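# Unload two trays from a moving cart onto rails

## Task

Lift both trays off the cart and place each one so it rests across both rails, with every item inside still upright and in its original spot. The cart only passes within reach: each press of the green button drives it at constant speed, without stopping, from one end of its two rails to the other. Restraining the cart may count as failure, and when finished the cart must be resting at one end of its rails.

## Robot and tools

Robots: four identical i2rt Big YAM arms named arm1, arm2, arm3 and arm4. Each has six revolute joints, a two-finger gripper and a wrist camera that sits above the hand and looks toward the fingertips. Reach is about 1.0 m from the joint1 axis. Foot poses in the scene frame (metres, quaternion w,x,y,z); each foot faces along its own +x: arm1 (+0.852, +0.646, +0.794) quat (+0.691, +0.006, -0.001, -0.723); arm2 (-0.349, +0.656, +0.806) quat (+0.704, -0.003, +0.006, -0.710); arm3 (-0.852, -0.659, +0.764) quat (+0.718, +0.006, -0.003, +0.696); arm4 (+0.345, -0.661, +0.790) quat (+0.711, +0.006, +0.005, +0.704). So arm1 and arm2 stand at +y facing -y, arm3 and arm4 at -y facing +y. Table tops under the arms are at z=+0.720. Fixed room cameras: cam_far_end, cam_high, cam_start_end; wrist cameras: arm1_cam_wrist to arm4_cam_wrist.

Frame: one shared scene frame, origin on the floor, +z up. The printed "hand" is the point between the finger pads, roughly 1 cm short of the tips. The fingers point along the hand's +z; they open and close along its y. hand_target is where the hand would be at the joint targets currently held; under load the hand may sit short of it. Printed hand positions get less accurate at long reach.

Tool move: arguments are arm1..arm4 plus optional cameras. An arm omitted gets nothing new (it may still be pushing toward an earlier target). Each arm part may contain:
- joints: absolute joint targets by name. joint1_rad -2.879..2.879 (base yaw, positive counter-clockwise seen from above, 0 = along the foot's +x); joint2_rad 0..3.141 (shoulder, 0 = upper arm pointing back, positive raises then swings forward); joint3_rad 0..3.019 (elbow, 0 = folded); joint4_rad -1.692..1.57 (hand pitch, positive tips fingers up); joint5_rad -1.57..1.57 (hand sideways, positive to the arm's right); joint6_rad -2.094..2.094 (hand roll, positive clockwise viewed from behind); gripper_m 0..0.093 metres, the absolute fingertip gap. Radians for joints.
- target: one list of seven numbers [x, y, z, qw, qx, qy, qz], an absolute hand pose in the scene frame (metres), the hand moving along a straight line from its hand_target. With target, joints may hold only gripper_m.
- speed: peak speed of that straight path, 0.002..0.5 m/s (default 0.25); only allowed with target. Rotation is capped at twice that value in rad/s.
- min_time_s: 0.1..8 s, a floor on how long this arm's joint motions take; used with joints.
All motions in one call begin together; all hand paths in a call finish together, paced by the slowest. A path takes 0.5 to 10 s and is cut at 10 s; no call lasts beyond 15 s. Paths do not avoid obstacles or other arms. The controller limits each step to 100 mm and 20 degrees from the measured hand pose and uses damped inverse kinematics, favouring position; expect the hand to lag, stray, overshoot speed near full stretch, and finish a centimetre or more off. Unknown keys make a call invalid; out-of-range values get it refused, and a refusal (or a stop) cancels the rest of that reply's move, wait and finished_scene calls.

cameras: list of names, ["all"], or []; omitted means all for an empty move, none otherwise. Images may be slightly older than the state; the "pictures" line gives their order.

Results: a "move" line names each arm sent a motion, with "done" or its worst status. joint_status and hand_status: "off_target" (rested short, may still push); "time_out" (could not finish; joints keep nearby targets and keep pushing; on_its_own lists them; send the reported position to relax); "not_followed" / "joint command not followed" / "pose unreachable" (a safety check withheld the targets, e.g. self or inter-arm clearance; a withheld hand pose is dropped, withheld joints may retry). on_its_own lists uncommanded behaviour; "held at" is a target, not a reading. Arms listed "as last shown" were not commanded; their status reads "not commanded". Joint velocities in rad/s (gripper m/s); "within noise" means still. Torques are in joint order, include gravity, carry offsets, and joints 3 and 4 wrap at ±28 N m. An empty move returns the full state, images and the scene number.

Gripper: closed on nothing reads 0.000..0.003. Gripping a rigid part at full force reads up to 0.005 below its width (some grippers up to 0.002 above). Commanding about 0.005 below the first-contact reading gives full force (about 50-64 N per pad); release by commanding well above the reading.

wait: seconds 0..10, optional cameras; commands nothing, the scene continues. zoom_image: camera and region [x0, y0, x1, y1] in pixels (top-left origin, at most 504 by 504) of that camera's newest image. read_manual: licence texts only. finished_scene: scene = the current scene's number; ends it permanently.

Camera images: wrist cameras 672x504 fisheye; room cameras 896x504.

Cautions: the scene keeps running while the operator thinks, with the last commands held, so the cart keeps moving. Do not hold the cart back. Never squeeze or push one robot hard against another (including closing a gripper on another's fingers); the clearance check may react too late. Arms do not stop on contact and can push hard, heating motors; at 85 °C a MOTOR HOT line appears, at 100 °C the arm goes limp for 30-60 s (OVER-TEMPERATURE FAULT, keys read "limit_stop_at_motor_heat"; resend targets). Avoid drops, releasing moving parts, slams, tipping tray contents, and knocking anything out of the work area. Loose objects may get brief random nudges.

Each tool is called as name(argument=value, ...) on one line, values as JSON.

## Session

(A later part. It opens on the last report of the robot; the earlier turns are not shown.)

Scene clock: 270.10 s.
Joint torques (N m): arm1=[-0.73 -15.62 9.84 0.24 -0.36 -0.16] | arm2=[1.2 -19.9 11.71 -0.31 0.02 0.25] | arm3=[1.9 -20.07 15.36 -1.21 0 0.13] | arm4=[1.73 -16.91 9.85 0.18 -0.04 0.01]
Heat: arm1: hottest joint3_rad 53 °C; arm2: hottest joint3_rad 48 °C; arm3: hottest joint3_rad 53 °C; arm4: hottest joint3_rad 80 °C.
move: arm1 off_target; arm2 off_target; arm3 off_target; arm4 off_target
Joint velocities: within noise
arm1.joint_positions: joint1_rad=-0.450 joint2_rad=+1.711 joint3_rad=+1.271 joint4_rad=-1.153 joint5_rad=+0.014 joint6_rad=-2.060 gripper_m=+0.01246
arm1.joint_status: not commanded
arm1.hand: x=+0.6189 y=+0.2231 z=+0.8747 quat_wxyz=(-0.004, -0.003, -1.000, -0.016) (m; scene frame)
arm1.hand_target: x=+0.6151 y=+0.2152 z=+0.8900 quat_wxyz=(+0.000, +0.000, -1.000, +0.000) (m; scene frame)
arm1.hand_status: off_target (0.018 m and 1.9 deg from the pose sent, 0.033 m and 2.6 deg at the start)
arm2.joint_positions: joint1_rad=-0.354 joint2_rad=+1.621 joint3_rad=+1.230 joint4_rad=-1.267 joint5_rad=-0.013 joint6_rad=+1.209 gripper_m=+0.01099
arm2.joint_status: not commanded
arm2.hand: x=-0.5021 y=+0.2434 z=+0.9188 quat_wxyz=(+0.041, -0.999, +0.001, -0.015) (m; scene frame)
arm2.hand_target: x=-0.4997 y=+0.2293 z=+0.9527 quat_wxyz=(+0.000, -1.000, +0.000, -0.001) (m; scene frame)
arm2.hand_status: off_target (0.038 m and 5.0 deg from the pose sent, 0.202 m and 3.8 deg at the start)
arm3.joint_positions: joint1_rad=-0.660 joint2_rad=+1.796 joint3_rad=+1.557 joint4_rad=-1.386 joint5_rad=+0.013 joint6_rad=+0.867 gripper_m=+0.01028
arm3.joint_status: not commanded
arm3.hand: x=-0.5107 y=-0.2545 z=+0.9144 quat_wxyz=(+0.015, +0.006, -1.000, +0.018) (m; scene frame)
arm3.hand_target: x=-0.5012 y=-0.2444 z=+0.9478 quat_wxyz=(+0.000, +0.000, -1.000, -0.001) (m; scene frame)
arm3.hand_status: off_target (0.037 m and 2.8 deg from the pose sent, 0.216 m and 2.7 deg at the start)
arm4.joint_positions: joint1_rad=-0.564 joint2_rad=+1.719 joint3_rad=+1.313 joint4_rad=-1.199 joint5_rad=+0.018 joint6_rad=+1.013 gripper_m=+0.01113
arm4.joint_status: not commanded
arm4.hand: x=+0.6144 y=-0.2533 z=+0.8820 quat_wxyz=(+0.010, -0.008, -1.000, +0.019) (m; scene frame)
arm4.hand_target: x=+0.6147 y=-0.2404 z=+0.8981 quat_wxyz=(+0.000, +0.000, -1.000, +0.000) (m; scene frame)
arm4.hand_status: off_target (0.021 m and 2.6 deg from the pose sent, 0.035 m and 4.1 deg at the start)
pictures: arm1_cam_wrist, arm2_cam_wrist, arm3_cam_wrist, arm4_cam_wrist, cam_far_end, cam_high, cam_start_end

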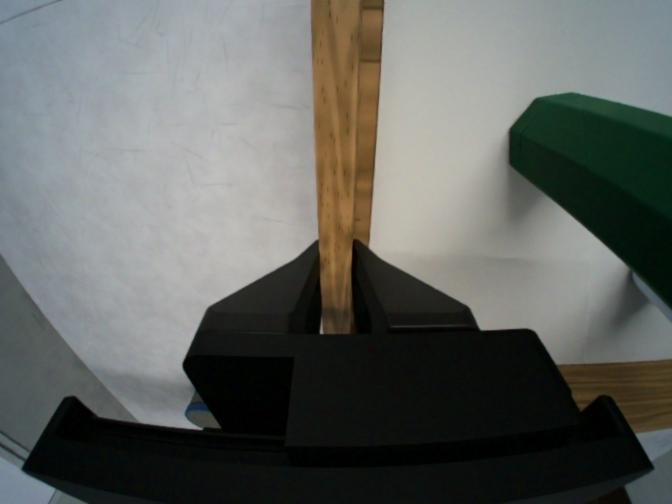

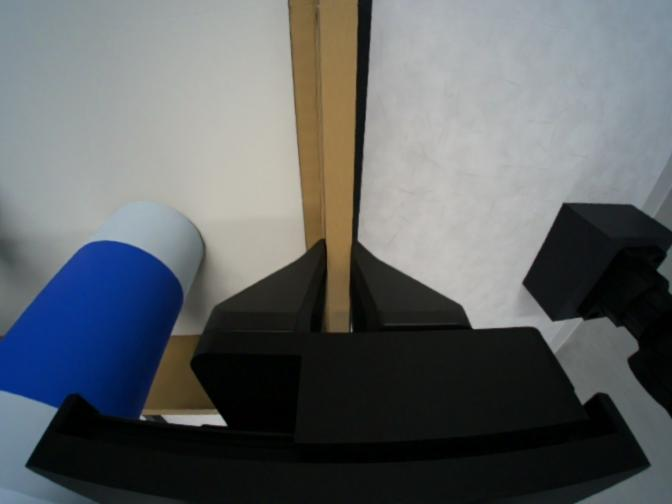

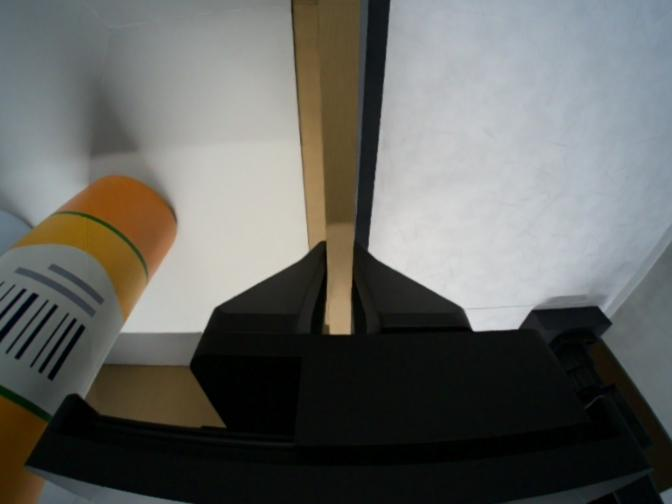

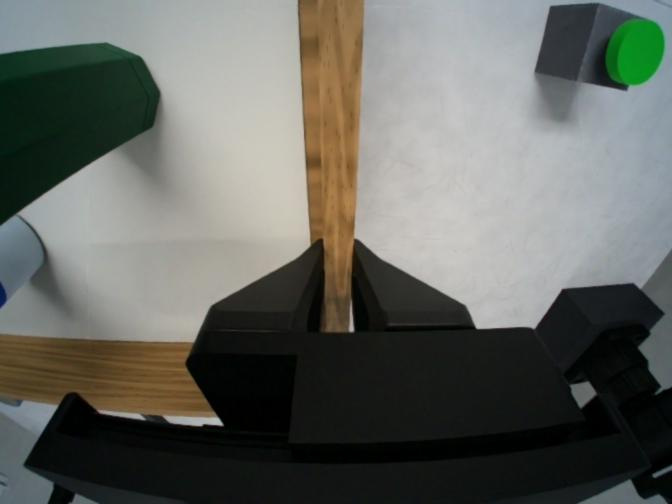

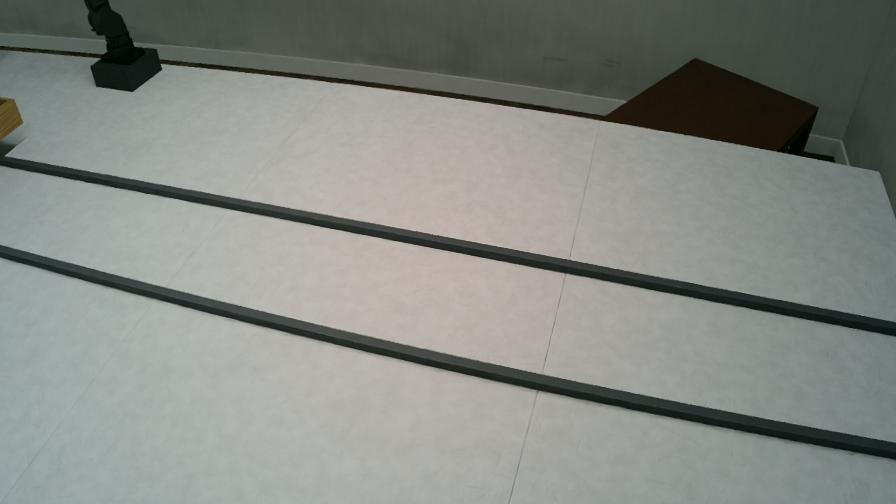

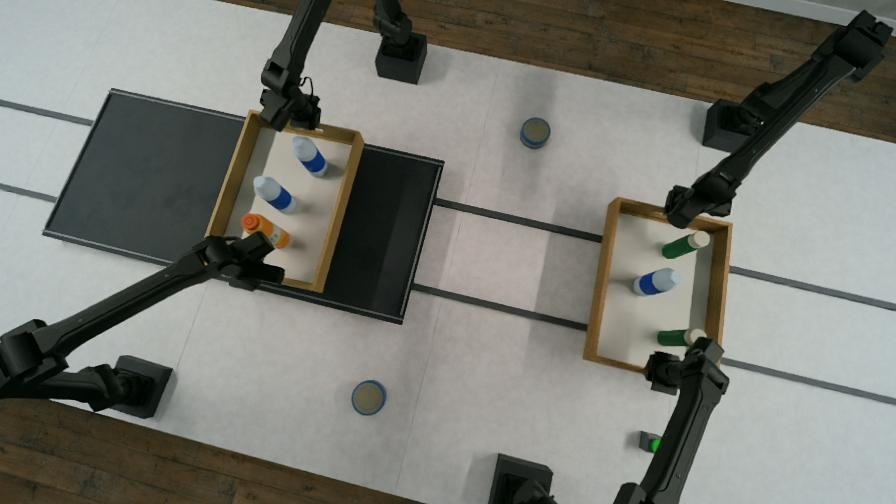

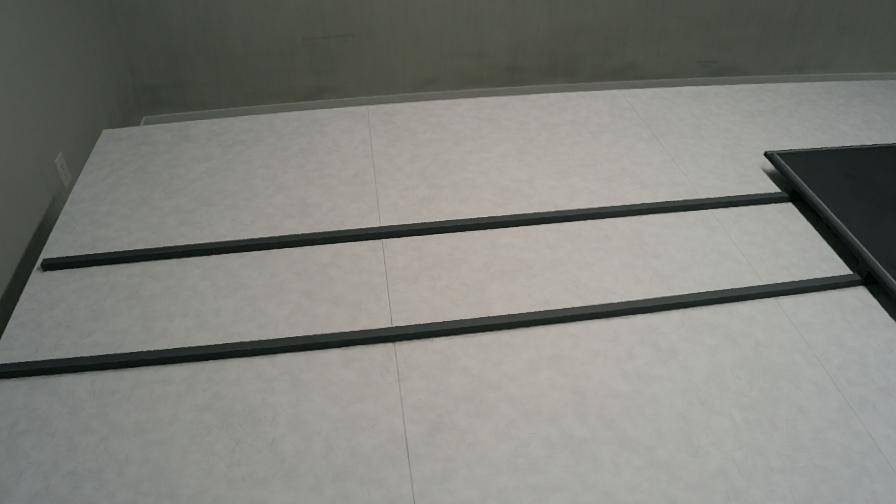

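move(arm1={"target":[0.617,0.218,0.84,0,0,1,0],"speed":0.04}, arm4={"target":[0.614,-0.243,0.848,0,0,1,0],"speed":0.04})

move(arm1={"target":[0.617,0.22,0.82,0,0,1,0],"speed":0.03}, arm4={"target":[0.614,-0.245,0.828,0,0,1,0],"speed":0.03})

move(arm1={"target":[0.618,0.22,0.808,0,0,1,0],"speed":0.02}, arm4={"target":[0.614,-0.246,0.816,0,0,1,0],"speed":0.02}, cameras=["cam_high"])

Scene clock: 275.57 s.
Joint torques (N m): arm1=[-0.38 -16.85 8.54 -0.2 -0.26 -0.2] | arm2=[1.14 -19.84 11.67 -0.36 0.01 0.24] | arm3=[1.55 -19.78 15.62 -0.9 0 0.08] | arm4=[1.49 -17.26 8.61 -0.09 0.06 -0.02]
Heat: arm1: hottest joint3_rad 53 °C; arm2: hottest joint3_rad 48 °C; arm3: hottest joint3_rad 55 °C; arm4: hottest joint3_rad 80 °C.
move: arm1 off_target; arm4 off_target
Joint velocities: within noise
arm1.joint_positions: joint1_rad=-0.450 joint2_rad=+1.767 joint3_rad=+1.205 joint4_rad=-1.019 joint5_rad=+0.013 joint6_rad=-2.060 gripper_m=+0.01246
arm1.joint_status: not commanded
arm1.hand: x=+0.6192 y=+0.2226 z=+0.8265 quat_wxyz=(-0.002, -0.003, -1.000, -0.010) (m; scene frame)
arm1.hand_target: x=+0.6171 y=+0.2182 z=+0.8399 quat_wxyz=(+0.000, +0.000, -1.000, +0.000) (m; scene frame)
arm1.hand_status: off_target (0.014 m and 1.3 deg from the pose sent, 0.035 m and 1.9 deg at the start)
arm2, arm3: as last shown
arm4.joint_positions: joint1_rad=-0.564 joint2_rad=+1.771 joint3_rad=+1.244 joint4_rad=-1.066 joint5_rad=+0.015 joint6_rad=+1.013 gripper_m=+0.01113
arm4.joint_status: not commanded
arm4.hand: x=+0.6138 y=-0.2521 z=+0.8341 quat_wxyz=(+0.008, -0.008, -1.000, +0.013) (m; scene frame)
arm4.hand_target: x=+0.6138 y=-0.2433 z=+0.8480 quat_wxyz=(+0.000, +0.000, -1.000, +0.000) (m; scene frame)
arm4.hand_status: off_target (0.017 m and 1.9 deg from the pose sent, 0.036 m and 2.6 deg at the start)
pictures: none

Scene clock: 276.73 s.
Joint torques (N m): arm1=[-1.08 -15.09 7.51 0.81 -0.2 -0.19] | arm2=[1.44 -19.72 11.67 -0.32 0 0.26] | arm3=[1.79 -19.55 15.61 -1.28 -0.02 0.11] | arm4=[1.32 -16.26 7.69 0.32 0.08 -0.05]
Heat: arm1: hottest joint3_rad 52 °C; arm2: hottest joint3_rad 47 °C; arm3: hottest joint3_rad 55 °C; arm4: hottest joint3_rad 80 °C.
move: arm1 done; arm4 done
Joint velocities: within noise
arm1.joint_positions: joint1_rad=-0.450 joint2_rad=+1.776 joint3_rad=+1.191 joint4_rad=-0.990 joint5_rad=+0.011 joint6_rad=-2.060 gripper_m=+0.01235
arm1.joint_status: not commanded
arm1.hand: x=+0.6196 y=+0.2226 z=+0.8177 quat_wxyz=(-0.001, -0.003, -1.000, -0.007) (m; scene frame)
arm1.hand_target: x=+0.6170 y=+0.2201 z=+0.8200 quat_wxyz=(+0.000, +0.000, -1.000, +0.000) (m; scene frame)
arm1.hand_status: done (0.004 m and 0.9 deg from the pose sent, 0.007 m and 1.3 deg at the start)
arm2, arm3: as last shown
arm4.joint_positions: joint1_rad=-0.564 joint2_rad=+1.779 joint3_rad=+1.228 joint4_rad=-1.026 joint5_rad=+0.015 joint6_rad=+1.013 gripper_m=+0.01113
arm4.joint_status: not commanded
arm4.hand: x=+0.6146 y=-0.2504 z=+0.8246 quat_wxyz=(+0.004, -0.008, -1.000, +0.006) (m; scene frame)
arm4.hand_target: x=+0.6140 y=-0.2450 z=+0.8281 quat_wxyz=(+0.000, +0.000, -1.000, +0.000) (m; scene frame)
arm4.hand_status: done (0.006 m and 1.3 deg from the pose sent, 0.009 m and 1.9 deg at the start)
pictures: none

Scene clock: 277.83 s.
Joint torques (N m): arm1=[-1.03 -13.98 7.15 1.51 -0.26 -0.12] | arm2=[1.14 -20.01 11.66 -0.35 0 0.24] | arm3=[1.08 -20.42 15.43 -1.33 -0.01 0.11] | arm4=[1.08 -15.03 6.97 1.35 0.1 -0.05]
Heat: arm1: hottest joint3_rad 52 °C; arm2: hottest joint3_rad 47 °C; arm3: hottest joint3_rad 56 °C; arm4: hottest joint3_rad 80 °C.
move: arm1 done; arm4 done
Joint velocities: within noise
arm1.joint_positions: joint1_rad=-0.450 joint2_rad=+1.776 joint3_rad=+1.187 joint4_rad=-0.980 joint5_rad=+0.011 joint6_rad=-2.060 gripper_m=+0.01231
arm1.joint_status: not commanded
arm1.hand: x=+0.6193 y=+0.2221 z=+0.8163 quat_wxyz=(+0.000, -0.003, -1.000, -0.005) (m; scene frame)
arm1.hand_target: x=+0.6181 y=+0.2203 z=+0.8081 quat_wxyz=(+0.000, +0.000, -1.000, +0.000) (m; scene frame)
arm1.hand_status: done (0.009 m and 0.7 deg from the pose sent, 0.010 m and 0.9 deg at the start)
arm2, arm3: as last shown
arm4.joint_positions: joint1_rad=-0.564 joint2_rad=+1.778 joint3_rad=+1.222 joint4_rad=-1.017 joint5_rad=+0.015 joint6_rad=+1.013 gripper_m=+0.01113
arm4.joint_status: not commanded
arm4.hand: x=+0.6145 y=-0.2506 z=+0.8234 quat_wxyz=(+0.003, -0.008, -1.000, +0.004) (m; scene frame)
arm4.hand_target: x=+0.6139 y=-0.2461 z=+0.8161 quat_wxyz=(+0.000, +0.000, -1.000, +0.000) (m; scene frame)
arm4.hand_status: done (0.009 m and 1.1 deg from the pose sent, 0.010 m and 1.3 deg at the start)
pictures: cam_high

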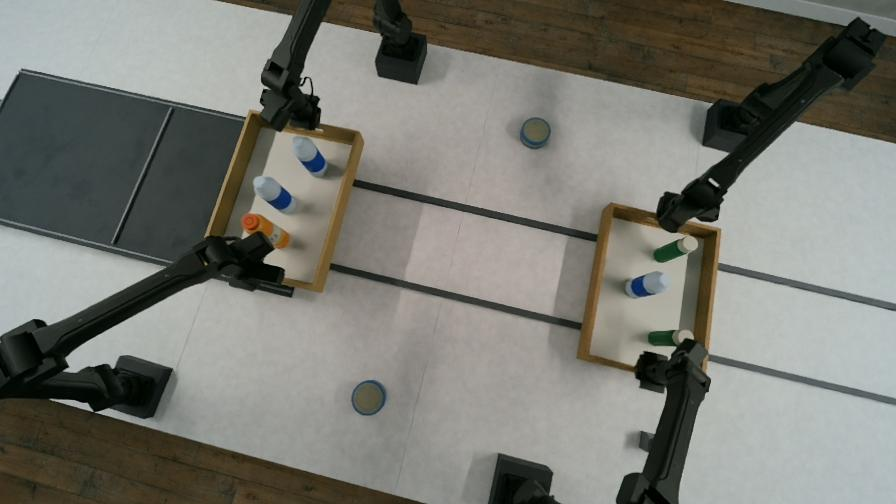

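move(arm1={"joints":{"gripper_m":0.06}}, arm4={"joints":{"gripper_m":0.06}})

move(arm1={"target":[0.618,0.222,0.98,0,0,1,0],"speed":0.12}, arm4={"target":[0.614,-0.248,0.98,0,0,1,0],"speed":0.12}, cameras=["cam_high","arm4_cam_wrist"])

wait(seconds=2.5, cameras=["cam_high"])

move(arm2={"target":[-0.50,0.228,0.88,0,1,0,0],"speed":0.04}, arm3={"target":[-0.50,-0.243,0.88,0,0,1,0],"speed":0.04}, cameras=["cam_high"])

move(arm2={"target":[-0.50,0.233,0.838,0,1,0,0],"speed":0.04}, arm3={"target":[-0.505,-0.246,0.84,0,0,1,0],"speed":0.04})

move(arm2={"target":[-0.50,0.237,0.82,0,1,0,0],"speed":0.03}, arm3={"target":[-0.505,-0.247,0.822,0,0,1,0],"speed":0.03})

move(arm2={"target":[-0.50,0.24,0.806,0,1,0,0],"speed":0.02}, arm3={"target":[-0.507,-0.247,0.812,0,0,1,0],"speed":0.02}, cameras=["cam_high"])

Scene clock: 292.70 s.
Joint torques (N m): arm1=[-0.85 -14.68 7.47 0.92 -0.16 -0.16] | arm2=[1.08 -19.78 11.69 -0.4 0 0.25] | arm3=[1.9 -19.31 15.51 -1.03 -0.01 0.07] | arm4=[1.14 -14.92 6.98 0.72 0.1 -0.06]
Heat: arm1: hottest joint3_rad 50 °C; arm2: hottest joint3_rad 47 °C; arm3: hottest joint3_rad 59 °C; arm4: hottest joint3_rad 76 °C.
move: arm1 done; arm4 done
Joint velocities: within noise
arm1.joint_positions: joint1_rad=-0.450 joint2_rad=+1.780 joint3_rad=+1.179 joint4_rad=-0.967 joint5_rad=+0.009 joint6_rad=-2.060 gripper_m=+0.05992
arm1.joint_status: all done
arm1.hand: x=+0.6201 y=+0.2227 z=+0.8122 quat_wxyz=(+0.000, -0.003, -1.000, -0.004) (m; scene frame)
arm1.hand_target: x=+0.6181 y=+0.2202 z=+0.8081 quat_wxyz=(+0.000, +0.000, -1.000, +0.000) (m; scene frame)
arm1.hand_status: not commanded
arm2, arm3: as last shown
arm4.joint_positions: joint1_rad=-0.564 joint2_rad=+1.778 joint3_rad=+1.222 joint4_rad=-1.003 joint5_rad=+0.014 joint6_rad=+1.013 gripper_m=+0.05993
arm4.joint_status: all done
arm4.hand: x=+0.6163 y=-0.2477 z=+0.8234 quat_wxyz=(-0.001, -0.008, -1.000, -0.002) (m; scene frame)
arm4.hand_target: x=+0.6139 y=-0.2462 z=+0.8161 quat_wxyz=(+0.000, +0.000, -1.000, +0.000) (m; scene frame)
arm4.hand_status: not commanded
pictures: none

Scene clock: 294.67 s.
Joint torques (N m): arm1=[-0.79 -15.09 12.53 -0.34 -0.18 -0.16] | arm2=[1.2 -19.9 11.73 -0.29 0 0.25] | arm3=[1.26 -19.9 15.58 -1.06 0.02 0.05] | arm4=[1.38 -15.15 11.49 -0.36 0.09 -0.04]
Heat: arm1: hottest joint3_rad 50 °C; arm2: hottest joint3_rad 47 °C; arm3: hottest joint3_rad 59 °C; arm4: hottest joint3_rad 76 °C.
move: arm1 off_target; arm4 off_target
Joint velocities: within noise
arm1.joint_positions: joint1_rad=-0.450 joint2_rad=+1.617 joint3_rad=+1.380 joint4_rad=-1.369 joint5_rad=+0.009 joint6_rad=-2.060 gripper_m=+0.05992
arm1.joint_status: not commanded
arm1.hand: x=+0.6248 y=+0.2332 z=+0.9577 quat_wxyz=(-0.009, -0.003, -1.000, -0.020) (m; scene frame)
arm1.hand_target: x=+0.6184 y=+0.2228 z=+0.9800 quat_wxyz=(+0.000, +0.000, -1.000, +0.000) (m; scene frame)
arm1.hand_status: off_target (0.026 m and 2.6 deg from the pose sent, 0.168 m and 0.6 deg at the start)
arm2, arm3: as last shown
arm4.joint_positions: joint1_rad=-0.564 joint2_rad=+1.627 joint3_rad=+1.424 joint4_rad=-1.386 joint5_rad=+0.014 joint6_rad=+1.013 gripper_m=+0.05993
arm4.joint_status: not commanded
arm4.hand: x=+0.6115 y=-0.2588 z=+0.9656 quat_wxyz=(+0.007, -0.008, -1.000, +0.011) (m; scene frame)
arm4.hand_target: x=+0.6138 y=-0.2484 z=+0.9800 quat_wxyz=(+0.000, +0.000, -1.000, +0.000) (m; scene frame)
arm4.hand_status: off_target (0.018 m and 1.8 deg from the pose sent, 0.157 m and 1.0 deg at the start)
pictures: arm4_cam_wrist, cam_high

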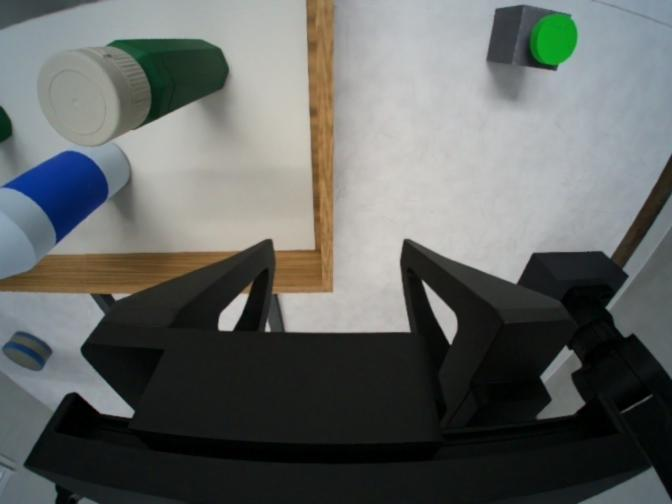

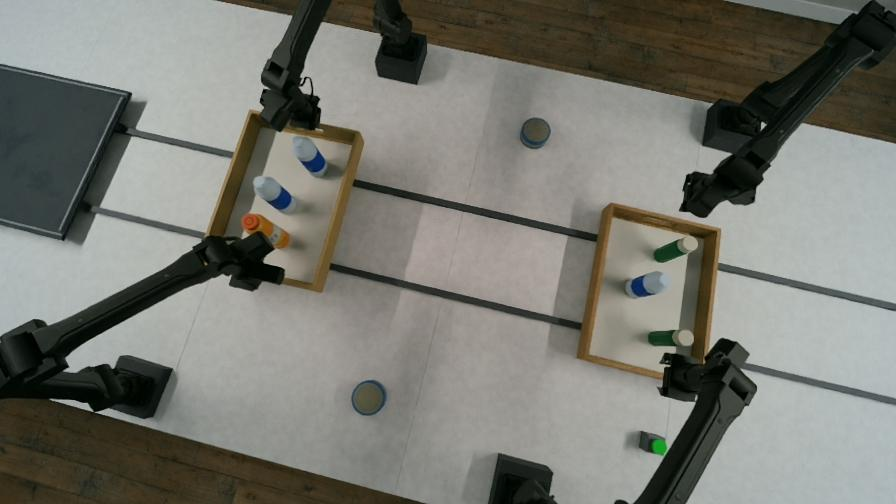

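Scene clock: 297.17 s.
Joint torques (N m): arm1=[-0.85 -14.74 12.23 -0.14 -0.14 -0.24] | arm2=[1.08 -19.72 11.7 -0.35 0.01 0.25] | arm3=[0.73 -20.48 15.58 -1.18 -0.02 0.05] | arm4=[1.38 -15.03 11.55 -0.38 0.09 -0.03]
Heat: arm1: hottest joint3_rad 51 °C; arm2: hottest joint3_rad 47 °C; arm3: hottest joint3_rad 59 °C; arm4: hottest joint3_rad 76 °C.
Joint velocities: within noise
arm1.joint_positions: joint1_rad=-0.450 joint2_rad=+1.617 joint3_rad=+1.380 joint4_rad=-1.369 joint5_rad=+0.009 joint6_rad=-2.060 gripper_m=+0.05992
arm1.joint_status: not commanded
arm1.hand: x=+0.6248 y=+0.2332 z=+0.9577 quat_wxyz=(-0.009, -0.003, -1.000, -0.020) (m; scene frame)
arm1.hand_target: x=+0.6184 y=+0.2228 z=+0.9800 quat_wxyz=(+0.000, +0.000, -1.000, +0.000) (m; scene frame)
arm1.hand_status: off_target (0.026 m and 2.6 deg from the pose sent, 0.168 m and 0.6 deg at the start)
arm2.joint_positions: joint1_rad=-0.354 joint2_rad=+1.621 joint3_rad=+1.230 joint4_rad=-1.267 joint5_rad=-0.013 joint6_rad=+1.209 gripper_m=+0.01099
arm2.joint_status: not commanded
arm2.hand: x=-0.5021 y=+0.2434 z=+0.9188 quat_wxyz=(+0.041, -0.999, +0.001, -0.015) (m; scene frame)
arm2.hand_target: x=-0.4997 y=+0.2293 z=+0.9527 quat_wxyz=(+0.000, -1.000, +0.000, -0.001) (m; scene frame)
arm2.hand_status: not commanded
arm3.joint_positions: joint1_rad=-0.660 joint2_rad=+1.796 joint3_rad=+1.557 joint4_rad=-1.386 joint5_rad=+0.013 joint6_rad=+0.867 gripper_m=+0.01028
arm3.joint_status: not commanded
arm3.hand: x=-0.5107 y=-0.2545 z=+0.9144 quat_wxyz=(+0.015, +0.006, -1.000, +0.018) (m; scene frame)
arm3.hand_target: x=-0.5012 y=-0.2444 z=+0.9478 quat_wxyz=(+0.000, +0.000, -1.000, -0.001) (m; scene frame)
arm3.hand_status: not commanded
arm4.joint_positions: joint1_rad=-0.564 joint2_rad=+1.627 joint3_rad=+1.424 joint4_rad=-1.386 joint5_rad=+0.014 joint6_rad=+1.013 gripper_m=+0.05993
arm4.joint_status: not commanded
arm4.hand: x=+0.6115 y=-0.2588 z=+0.9656 quat_wxyz=(+0.007, -0.008, -1.000, +0.011) (m; scene frame)
arm4.hand_target: x=+0.6138 y=-0.2484 z=+0.9800 quat_wxyz=(+0.000, +0.000, -1.000, +0.000) (m; scene frame)
arm4.hand_status: off_target (0.018 m and 1.8 deg from the pose sent, 0.157 m and 1.0 deg at the start)
wait: 2.50 s; at rest by 0.27 s
pictures: cam_high

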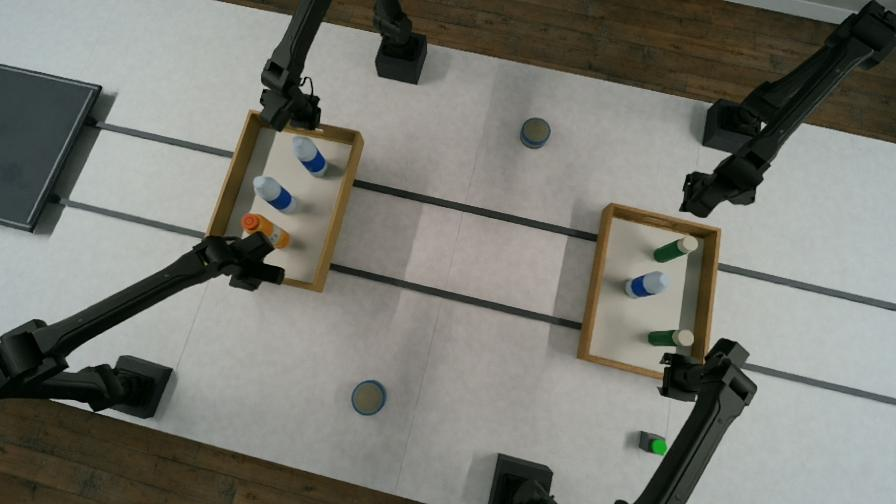

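Scene clock: 299.47 s.
Joint torques (N m): arm1=[-1.38 -14.86 12.57 -0.25 -0.16 -0.19] | arm2=[1.38 -17.49 11 -0.14 0.01 0.29] | arm3=[1.26 -21.48 10.92 0.02 0.03 0.15] | arm4=[1.44 -15.15 11.55 -0.39 0.09 -0.03]
Heat: arm1: hottest joint3_rad 51 °C; arm2: hottest joint3_rad 47 °C; arm3: hottest joint3_rad 59 °C; arm4: hottest joint3_rad 76 °C.
move: arm2 off_target; arm3 off_target
Joint velocities: within noise
arm1, arm4: as last shown
arm2.joint_positions: joint1_rad=-0.354 joint2_rad=+1.666 joint3_rad=+1.118 joint4_rad=-1.083 joint5_rad=-0.013 joint6_rad=+1.209 gripper_m=+0.01098
arm2.joint_status: not commanded
arm2.hand: x=-0.5013 y=+0.2472 z=+0.8605 quat_wxyz=(+0.028, -1.000, +0.001, -0.010) (m; scene frame)
arm2.hand_target: x=-0.4997 y=+0.2289 z=+0.8801 quat_wxyz=(+0.000, -1.000, +0.000, -0.001) (m; scene frame)
arm2.hand_status: off_target (0.027 m and 3.4 deg from the pose sent, 0.042 m and 5.0 deg at the start)
arm3.joint_positions: joint1_rad=-0.660 joint2_rad=+1.851 joint3_rad=+1.488 joint4_rad=-1.253 joint5_rad=+0.013 joint6_rad=+0.863 gripper_m=+0.01028
arm3.joint_status: not commanded
arm3.hand: x=-0.5061 y=-0.2481 z=+0.8605 quat_wxyz=(+0.012, +0.008, -1.000, +0.015) (m; scene frame)
arm3.hand_target: x=-0.5003 y=-0.2433 z=+0.8799 quat_wxyz=(+0.000, +0.000, -1.000, +0.000) (m; scene frame)
arm3.hand_status: off_target (0.021 m and 2.3 deg from the pose sent, 0.038 m and 2.8 deg at the start)
pictures: cam_high

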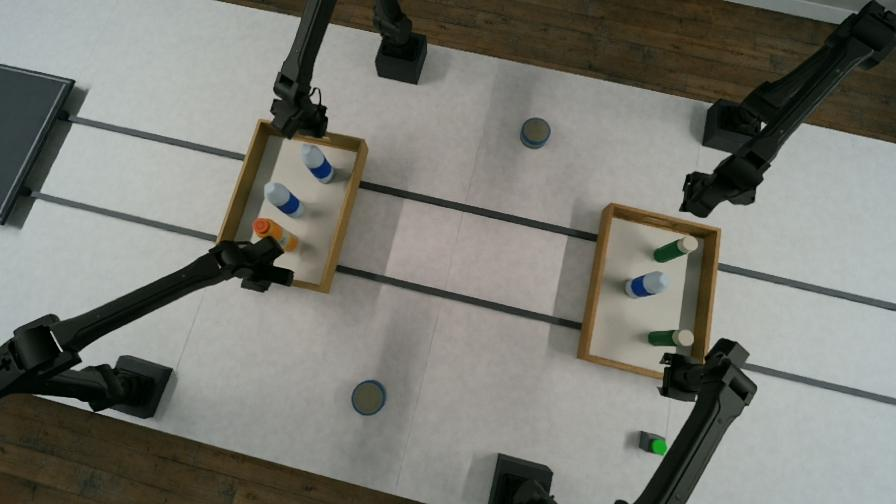

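Scene clock: 301.03 s.
Joint torques (N m): arm1=[-1.03 -14.68 12.4 -0.29 -0.13 -0.23] | arm2=[1.2 -17.44 9.4 -0.39 0.04 0.25] | arm3=[1.44 -20.72 9.96 0.01 0.16 0.16] | arm4=[1.38 -15.15 11.56 -0.32 0.09 -0.04]
Heat: arm1: hottest joint3_rad 51 °C; arm2: hottest joint3_rad 47 °C; arm3: hottest joint3_rad 59 °C; arm4: hottest joint3_rad 76 °C.
move: arm2 off_target; arm3 off_target
Joint velocities: within noise
arm1, arm4: as last shown
arm2.joint_positions: joint1_rad=-0.354 joint2_rad=+1.715 joint3_rad=+1.067 joint4_rad=-0.961 joint5_rad=-0.014 joint6_rad=+1.209 gripper_m=+0.01092
arm2.joint_status: not commanded
arm2.hand: x=-0.5025 y=+0.2453 z=+0.8230 quat_wxyz=(+0.018, -1.000, +0.001, -0.007) (m; scene frame)
arm2.hand_target: x=-0.5000 y=+0.2333 z=+0.8381 quat_wxyz=(+0.000, -1.000, +0.000, +0.000) (m; scene frame)
arm2.hand_status: off_target (0.020 m and 2.2 deg from the pose sent, 0.027 m and 3.4 deg at the start)
arm3.joint_positions: joint1_rad=-0.660 joint2_rad=+1.876 joint3_rad=+1.419 joint4_rad=-1.146 joint5_rad=+0.008 joint6_rad=+0.863 gripper_m=+0.01028
arm3.joint_status: not commanded
arm3.hand: x=-0.5085 y=-0.2490 z=+0.8228 quat_wxyz=(+0.010, +0.008, -1.000, +0.008) (m; scene frame)
arm3.hand_target: x=-0.5053 y=-0.2462 z=+0.8398 quat_wxyz=(+0.000, +0.000, -1.000, +0.000) (m; scene frame)
arm3.hand_status: off_target (0.018 m and 1.7 deg from the pose sent, 0.021 m and 2.3 deg at the start)
pictures: none

Scene clock: 302.13 s.
Joint torques (N m): arm1=[-0.73 -14.74 12.46 -0.28 -0.19 -0.17] | arm2=[0.85 -15.85 8.34 0.21 0.1 0.22] | arm3=[0.44 -19.08 8.69 0.98 0.18 0.08] | arm4=[1.32 -15.03 11.58 -0.36 0.1 -0.03]
Heat: arm1: hottest joint3_rad 51 °C; arm2: hottest joint3_rad 47 °C; arm3: hottest joint3_rad 58 °C; arm4: hottest joint3_rad 76 °C.
move: arm2 done; arm3 done
Joint velocities: within noise
arm1, arm4: as last shown
arm2.joint_positions: joint1_rad=-0.354 joint2_rad=+1.716 joint3_rad=+1.049 joint4_rad=-0.925 joint5_rad=-0.015 joint6_rad=+1.209 gripper_m=+0.01091
arm2.joint_status: not commanded
arm2.hand: x=-0.5023 y=+0.2454 z=+0.8169 quat_wxyz=(+0.010, -1.000, +0.001, -0.005) (m; scene frame)
arm2.hand_target: x=-0.5000 y=+0.2372 z=+0.8201 quat_wxyz=(+0.000, -1.000, +0.000, +0.000) (m; scene frame)
arm2.hand_status: done (0.009 m and 1.3 deg from the pose sent, 0.009 m and 2.2 deg at the start)
arm3.joint_positions: joint1_rad=-0.660 joint2_rad=+1.874 joint3_rad=+1.411 joint4_rad=-1.126 joint5_rad=+0.008 joint6_rad=+0.863 gripper_m=+0.01022
arm3.joint_status: not commanded
arm3.hand: x=-0.5075 y=-0.2478 z=+0.8209 quat_wxyz=(+0.005, +0.007, -1.000, +0.003) (m; scene frame)
arm3.hand_target: x=-0.5051 y=-0.2469 z=+0.8220 quat_wxyz=(+0.000, +0.000, -1.000, +0.000) (m; scene frame)
arm3.hand_status: done (0.003 m and 1.1 deg from the pose sent, 0.004 m and 1.7 deg at the start)
pictures: none

Scene clock: 303.33 s.
Joint torques (N m): arm1=[-0.03 -15.33 12.53 -0.14 -0.17 -0.18] | arm2=[0.73 -14.1 7.35 1.16 0.09 0.2] | arm3=[1.49 -18.37 8.06 1.48 0.13 0.12] | arm4=[1.38 -14.97 11.56 -0.36 0.09 -0.03]
Heat: arm1: hottest joint3_rad 51 °C; arm2: hottest joint3_rad 47 °C; arm3: hottest joint3_rad 58 °C; arm4: hottest joint3_rad 77 °C.
move: arm2 off_target; arm3 done
Joint velocities: within noise
arm1, arm4: as last shown
arm2.joint_positions: joint1_rad=-0.354 joint2_rad=+1.713 joint3_rad=+1.040 joint4_rad=-0.911 joint5_rad=-0.015 joint6_rad=+1.209 gripper_m=+0.01084
arm2.joint_status: not commanded
arm2.hand: x=-0.5021 y=+0.2459 z=+0.8157 quat_wxyz=(+0.006, -1.000, +0.001, -0.003) (m; scene frame)
arm2.hand_target: x=-0.4999 y=+0.2404 z=+0.8062 quat_wxyz=(+0.000, -1.000, +0.000, +0.000) (m; scene frame)
arm2.hand_status: off_target (0.012 m and 0.8 deg from the pose sent, 0.012 m and 1.3 deg at the start)
arm3.joint_positions: joint1_rad=-0.660 joint2_rad=+1.868 joint3_rad=+1.400 joint4_rad=-1.111 joint5_rad=+0.008 joint6_rad=+0.863 gripper_m=+0.01017
arm3.joint_status: not commanded
arm3.hand: x=-0.5076 y=-0.2480 z=+0.8203 quat_wxyz=(+0.002, +0.007, -1.000, -0.001) (m; scene frame)
arm3.hand_target: x=-0.5072 y=-0.2471 z=+0.8120 quat_wxyz=(+0.000, +0.000, -1.000, +0.000) (m; scene frame)
arm3.hand_status: done (0.008 m and 0.9 deg from the pose sent, 0.009 m and 1.1 deg at the start)
pictures: cam_high

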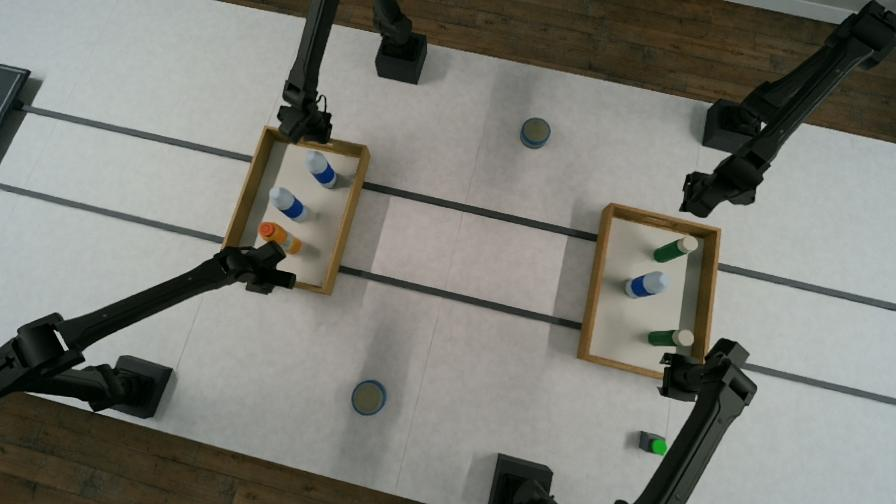

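move(arm2={"joints":{"gripper_m":0.06}}, arm3={"joints":{"gripper_m":0.06}})

move(arm2={"target":[-0.50,0.24,0.98,0,1,0,0],"speed":0.12}, arm3={"target":[-0.507,-0.247,0.98,0,0,1,0],"speed":0.12}, cameras=["all"])

wait(seconds=1.5, cameras=["cam_high","cam_start_end"])

Scene clock: 313.63 s.
Joint torques (N m): arm1=[-0.97 -15.68 12.51 -0.32 -0.15 -0.18] | arm2=[0.79 -14.51 7.76 0.21 0.09 0.17] | arm3=[1.61 -18.02 8.68 1.11 0.13 0.09] | arm4=[1.2 -15.03 11.54 -0.34 0.1 -0.03]
Heat: arm1: hottest joint3_rad 53 °C; arm2: hottest joint3_rad 46 °C; arm3: hottest joint3_rad 56 °C; arm4: hottest joint3_rad 77 °C.
move: arm2 done; arm3 done
Joint velocities: within noise
arm1, arm4: as last shown
arm2.joint_positions: joint1_rad=-0.354 joint2_rad=+1.717 joint3_rad=+1.034 joint4_rad=-0.886 joint5_rad=-0.014 joint6_rad=+1.211 gripper_m=+0.05996
arm2.joint_status: all done
arm2.hand: x=-0.5033 y=+0.2431 z=+0.8122 quat_wxyz=(-0.001, -1.000, +0.001, +0.000) (m; scene frame)
arm2.hand_target: x=-0.5000 y=+0.2402 z=+0.8064 quat_wxyz=(+0.000, -1.000, +0.000, +0.000) (m; scene frame)
arm2.hand_status: not commanded
arm3.joint_positions: joint1_rad=-0.660 joint2_rad=+1.868 joint3_rad=+1.396 joint4_rad=-1.103 joint5_rad=+0.009 joint6_rad=+0.868 gripper_m=+0.05991
arm3.joint_status: all done
arm3.hand: x=-0.5073 y=-0.2479 z=+0.8189 quat_wxyz=(+0.000, +0.005, -1.000, -0.002) (m; scene frame)
arm3.hand_target: x=-0.5071 y=-0.2471 z=+0.8121 quat_wxyz=(+0.000, +0.000, -1.000, +0.000) (m; scene frame)
arm3.hand_status: not commanded
pictures: none

Scene clock: 315.63 s.
Joint torques (N m): arm1=[-1.08 -15.21 12.74 -0.1 -0.18 -0.16] | arm2=[0.5 -15.21 13.04 -0.65 0.09 0.13] | arm3=[2.02 -17.26 12.74 0.13 0.11 0.08] | arm4=[1.38 -14.92 11.58 -0.35 0.1 -0.04]
Heat: arm1: hottest joint3_rad 53 °C; arm2: hottest joint3_rad 47 °C; arm3: hottest joint3_rad 56 °C; arm4: hottest joint3_rad 78 °C.
move: arm2 off_target; arm3 off_target
Joint velocities: within noise
arm1, arm4: as last shown
arm2.joint_positions: joint1_rad=-0.354 joint2_rad=+1.529 joint3_rad=+1.241 joint4_rad=-1.323 joint5_rad=-0.014 joint6_rad=+1.211 gripper_m=+0.05996
arm2.joint_status: not commanded
arm2.hand: x=-0.4977 y=+0.2524 z=+0.9615 quat_wxyz=(+0.018, -1.000, +0.002, -0.007) (m; scene frame)
arm2.hand_target: x=-0.4998 y=+0.2407 z=+0.9801 quat_wxyz=(+0.000, -1.000, +0.000, +0.000) (m; scene frame)
arm2.hand_status: off_target (0.022 m and 2.3 deg from the pose sent, 0.168 m and 0.2 deg at the start)
arm3.joint_positions: joint1_rad=-0.660 joint2_rad=+1.756 joint3_rad=+1.643 joint4_rad=-1.489 joint5_rad=+0.009 joint6_rad=+0.871 gripper_m=+0.05991
arm3.joint_status: not commanded
arm3.hand: x=-0.5110 y=-0.2551 z=+0.9674 quat_wxyz=(+0.009, +0.004, -1.000, +0.009) (m; scene frame)
arm3.hand_target: x=-0.5073 y=-0.2473 z=+0.9800 quat_wxyz=(+0.000, +0.000, -1.000, +0.000) (m; scene frame)
arm3.hand_status: off_target (0.015 m and 1.5 deg from the pose sent, 0.161 m and 0.6 deg at the start)
pictures: arm1_cam_wrist, arm2_cam_wrist, arm3_cam_wrist, arm4_cam_wrist, cam_far_end, cam_high, cam_start_end

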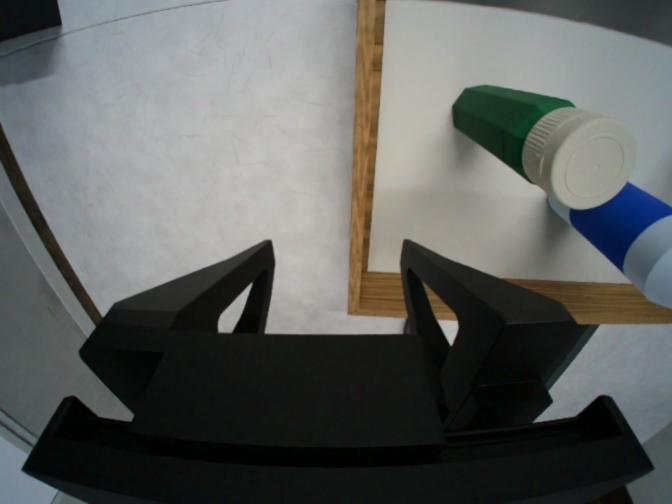

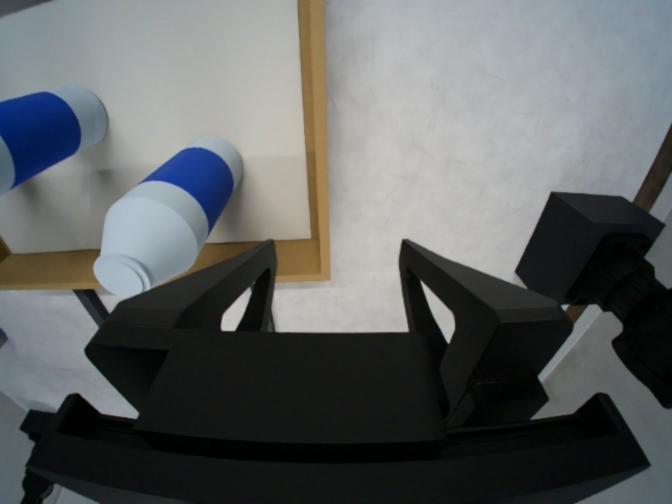

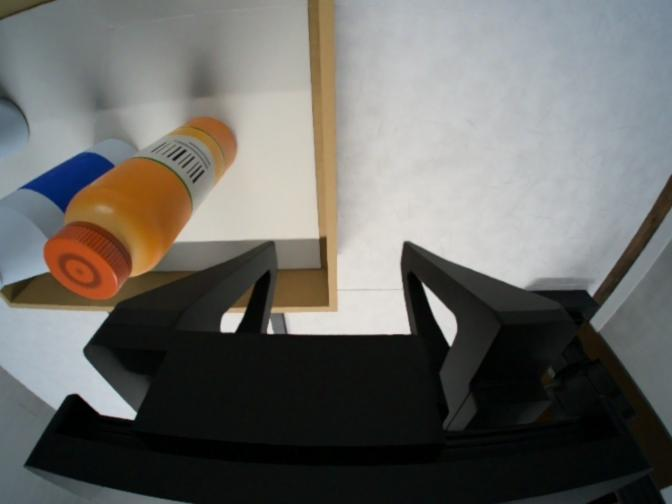

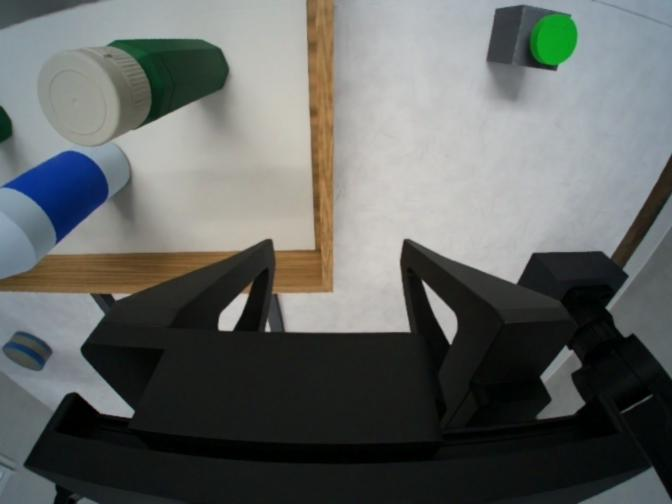

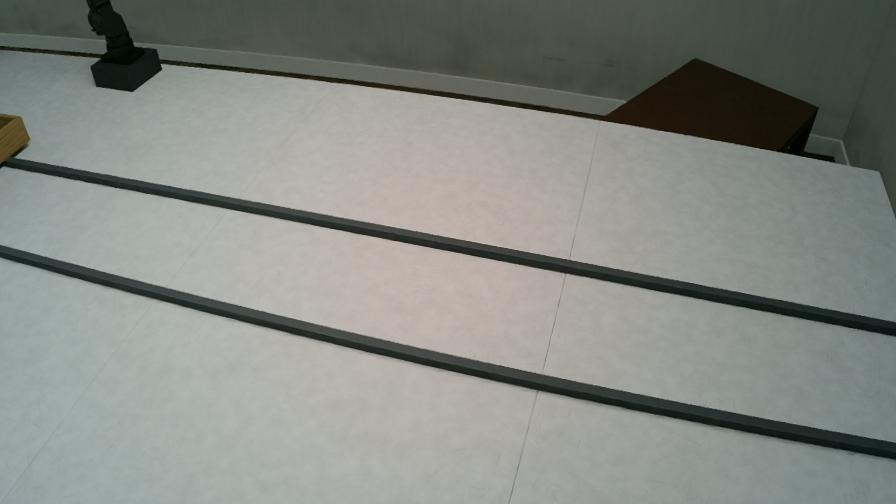

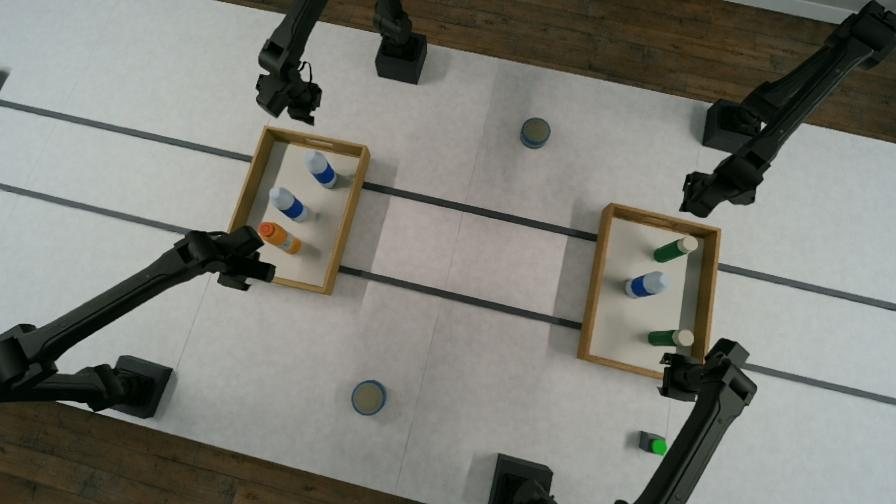

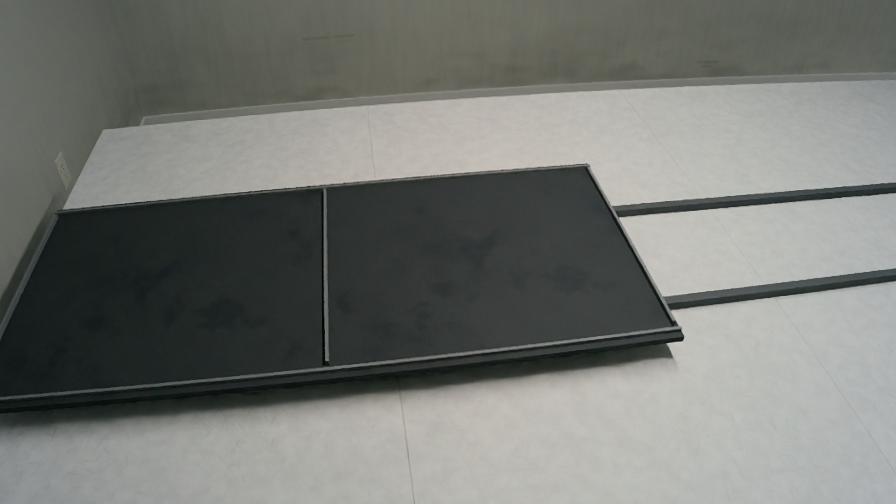

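Scene clock: 317.13 s.
Joint torques (N m): arm1=[-1.44 -14.8 12.56 -0.4 -0.13 -0.17] | arm2=[0.38 -15.09 13 -0.66 0.08 0.11] | arm3=[1.2 -18.2 12.78 0.12 0.12 0.11] | arm4=[1.44 -15.09 11.62 -0.34 0.1 -0.03]
Heat: arm1: hottest joint3_rad 53 °C; arm2: hottest joint3_rad 47 °C; arm3: hottest joint3_rad 56 °C; arm4: hottest joint3_rad 78 °C.
Joint velocities: within noise
arm1.joint_positions: joint1_rad=-0.450 joint2_rad=+1.617 joint3_rad=+1.380 joint4_rad=-1.369 joint5_rad=+0.009 joint6_rad=-2.060 gripper_m=+0.05992
arm1.joint_status: not commanded
arm1.hand: x=+0.6248 y=+0.2332 z=+0.9577 quat_wxyz=(-0.009, -0.003, -1.000, -0.020) (m; scene frame)
arm1.hand_target: x=+0.6184 y=+0.2228 z=+0.9800 quat_wxyz=(+0.000, +0.000, -1.000, +0.000) (m; scene frame)
arm1.hand_status: not commanded
arm2.joint_positions: joint1_rad=-0.354 joint2_rad=+1.529 joint3_rad=+1.241 joint4_rad=-1.323 joint5_rad=-0.014 joint6_rad=+1.211 gripper_m=+0.05996
arm2.joint_status: not commanded
arm2.hand: x=-0.4977 y=+0.2524 z=+0.9615 quat_wxyz=(+0.018, -1.000, +0.002, -0.007) (m; scene frame)
arm2.hand_target: x=-0.4998 y=+0.2407 z=+0.9801 quat_wxyz=(+0.000, -1.000, +0.000, +0.000) (m; scene frame)
arm2.hand_status: off_target (0.022 m and 2.3 deg from the pose sent, 0.168 m and 0.2 deg at the start)
arm3.joint_positions: joint1_rad=-0.660 joint2_rad=+1.756 joint3_rad=+1.643 joint4_rad=-1.489 joint5_rad=+0.009 joint6_rad=+0.871 gripper_m=+0.05991
arm3.joint_status: not commanded
arm3.hand: x=-0.5110 y=-0.2551 z=+0.9674 quat_wxyz=(+0.009, +0.004, -1.000, +0.009) (m; scene frame)
arm3.hand_target: x=-0.5073 y=-0.2473 z=+0.9800 quat_wxyz=(+0.000, +0.000, -1.000, +0.000) (m; scene frame)
arm3.hand_status: off_target (0.015 m and 1.5 deg from the pose sent, 0.161 m and 0.6 deg at the start)
arm4.joint_positions: joint1_rad=-0.564 joint2_rad=+1.627 joint3_rad=+1.424 joint4_rad=-1.386 joint5_rad=+0.014 joint6_rad=+1.013 gripper_m=+0.05993
arm4.joint_status: not commanded
arm4.hand: x=+0.6115 y=-0.2588 z=+0.9656 quat_wxyz=(+0.007, -0.008, -1.000, +0.011) (m; scene frame)
arm4.hand_target: x=+0.6138 y=-0.2484 z=+0.9800 quat_wxyz=(+0.000, +0.000, -1.000, +0.000) (m; scene frame)
arm4.hand_status: not commanded
wait: 1.50 s; at rest by 0.27 s
pictures: cam_high, cam_start_end

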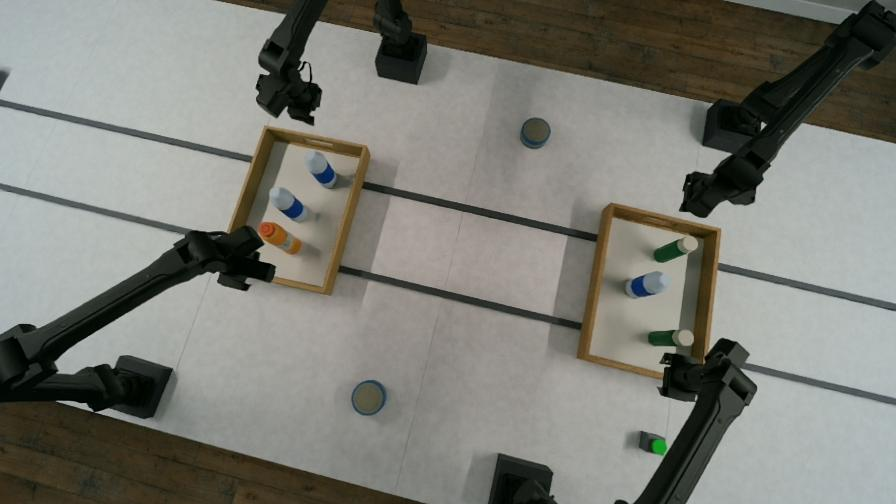

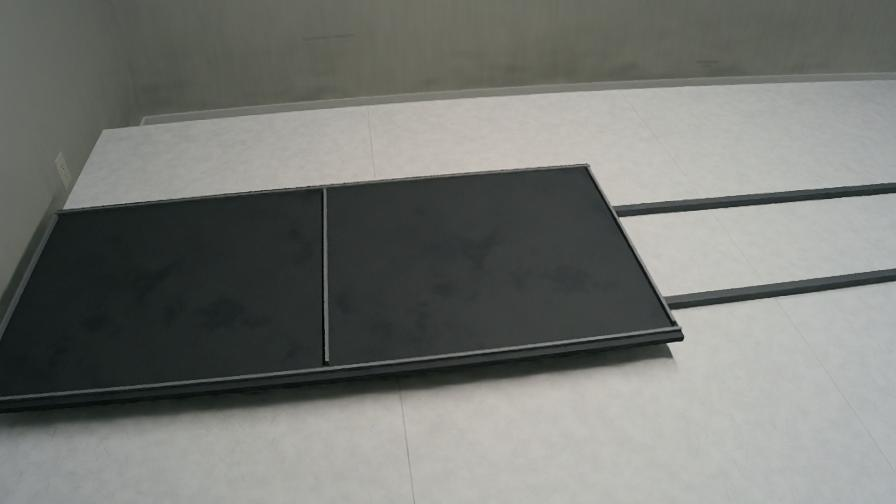

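finished_scene(scene=2)

The scene is finished: the task was done.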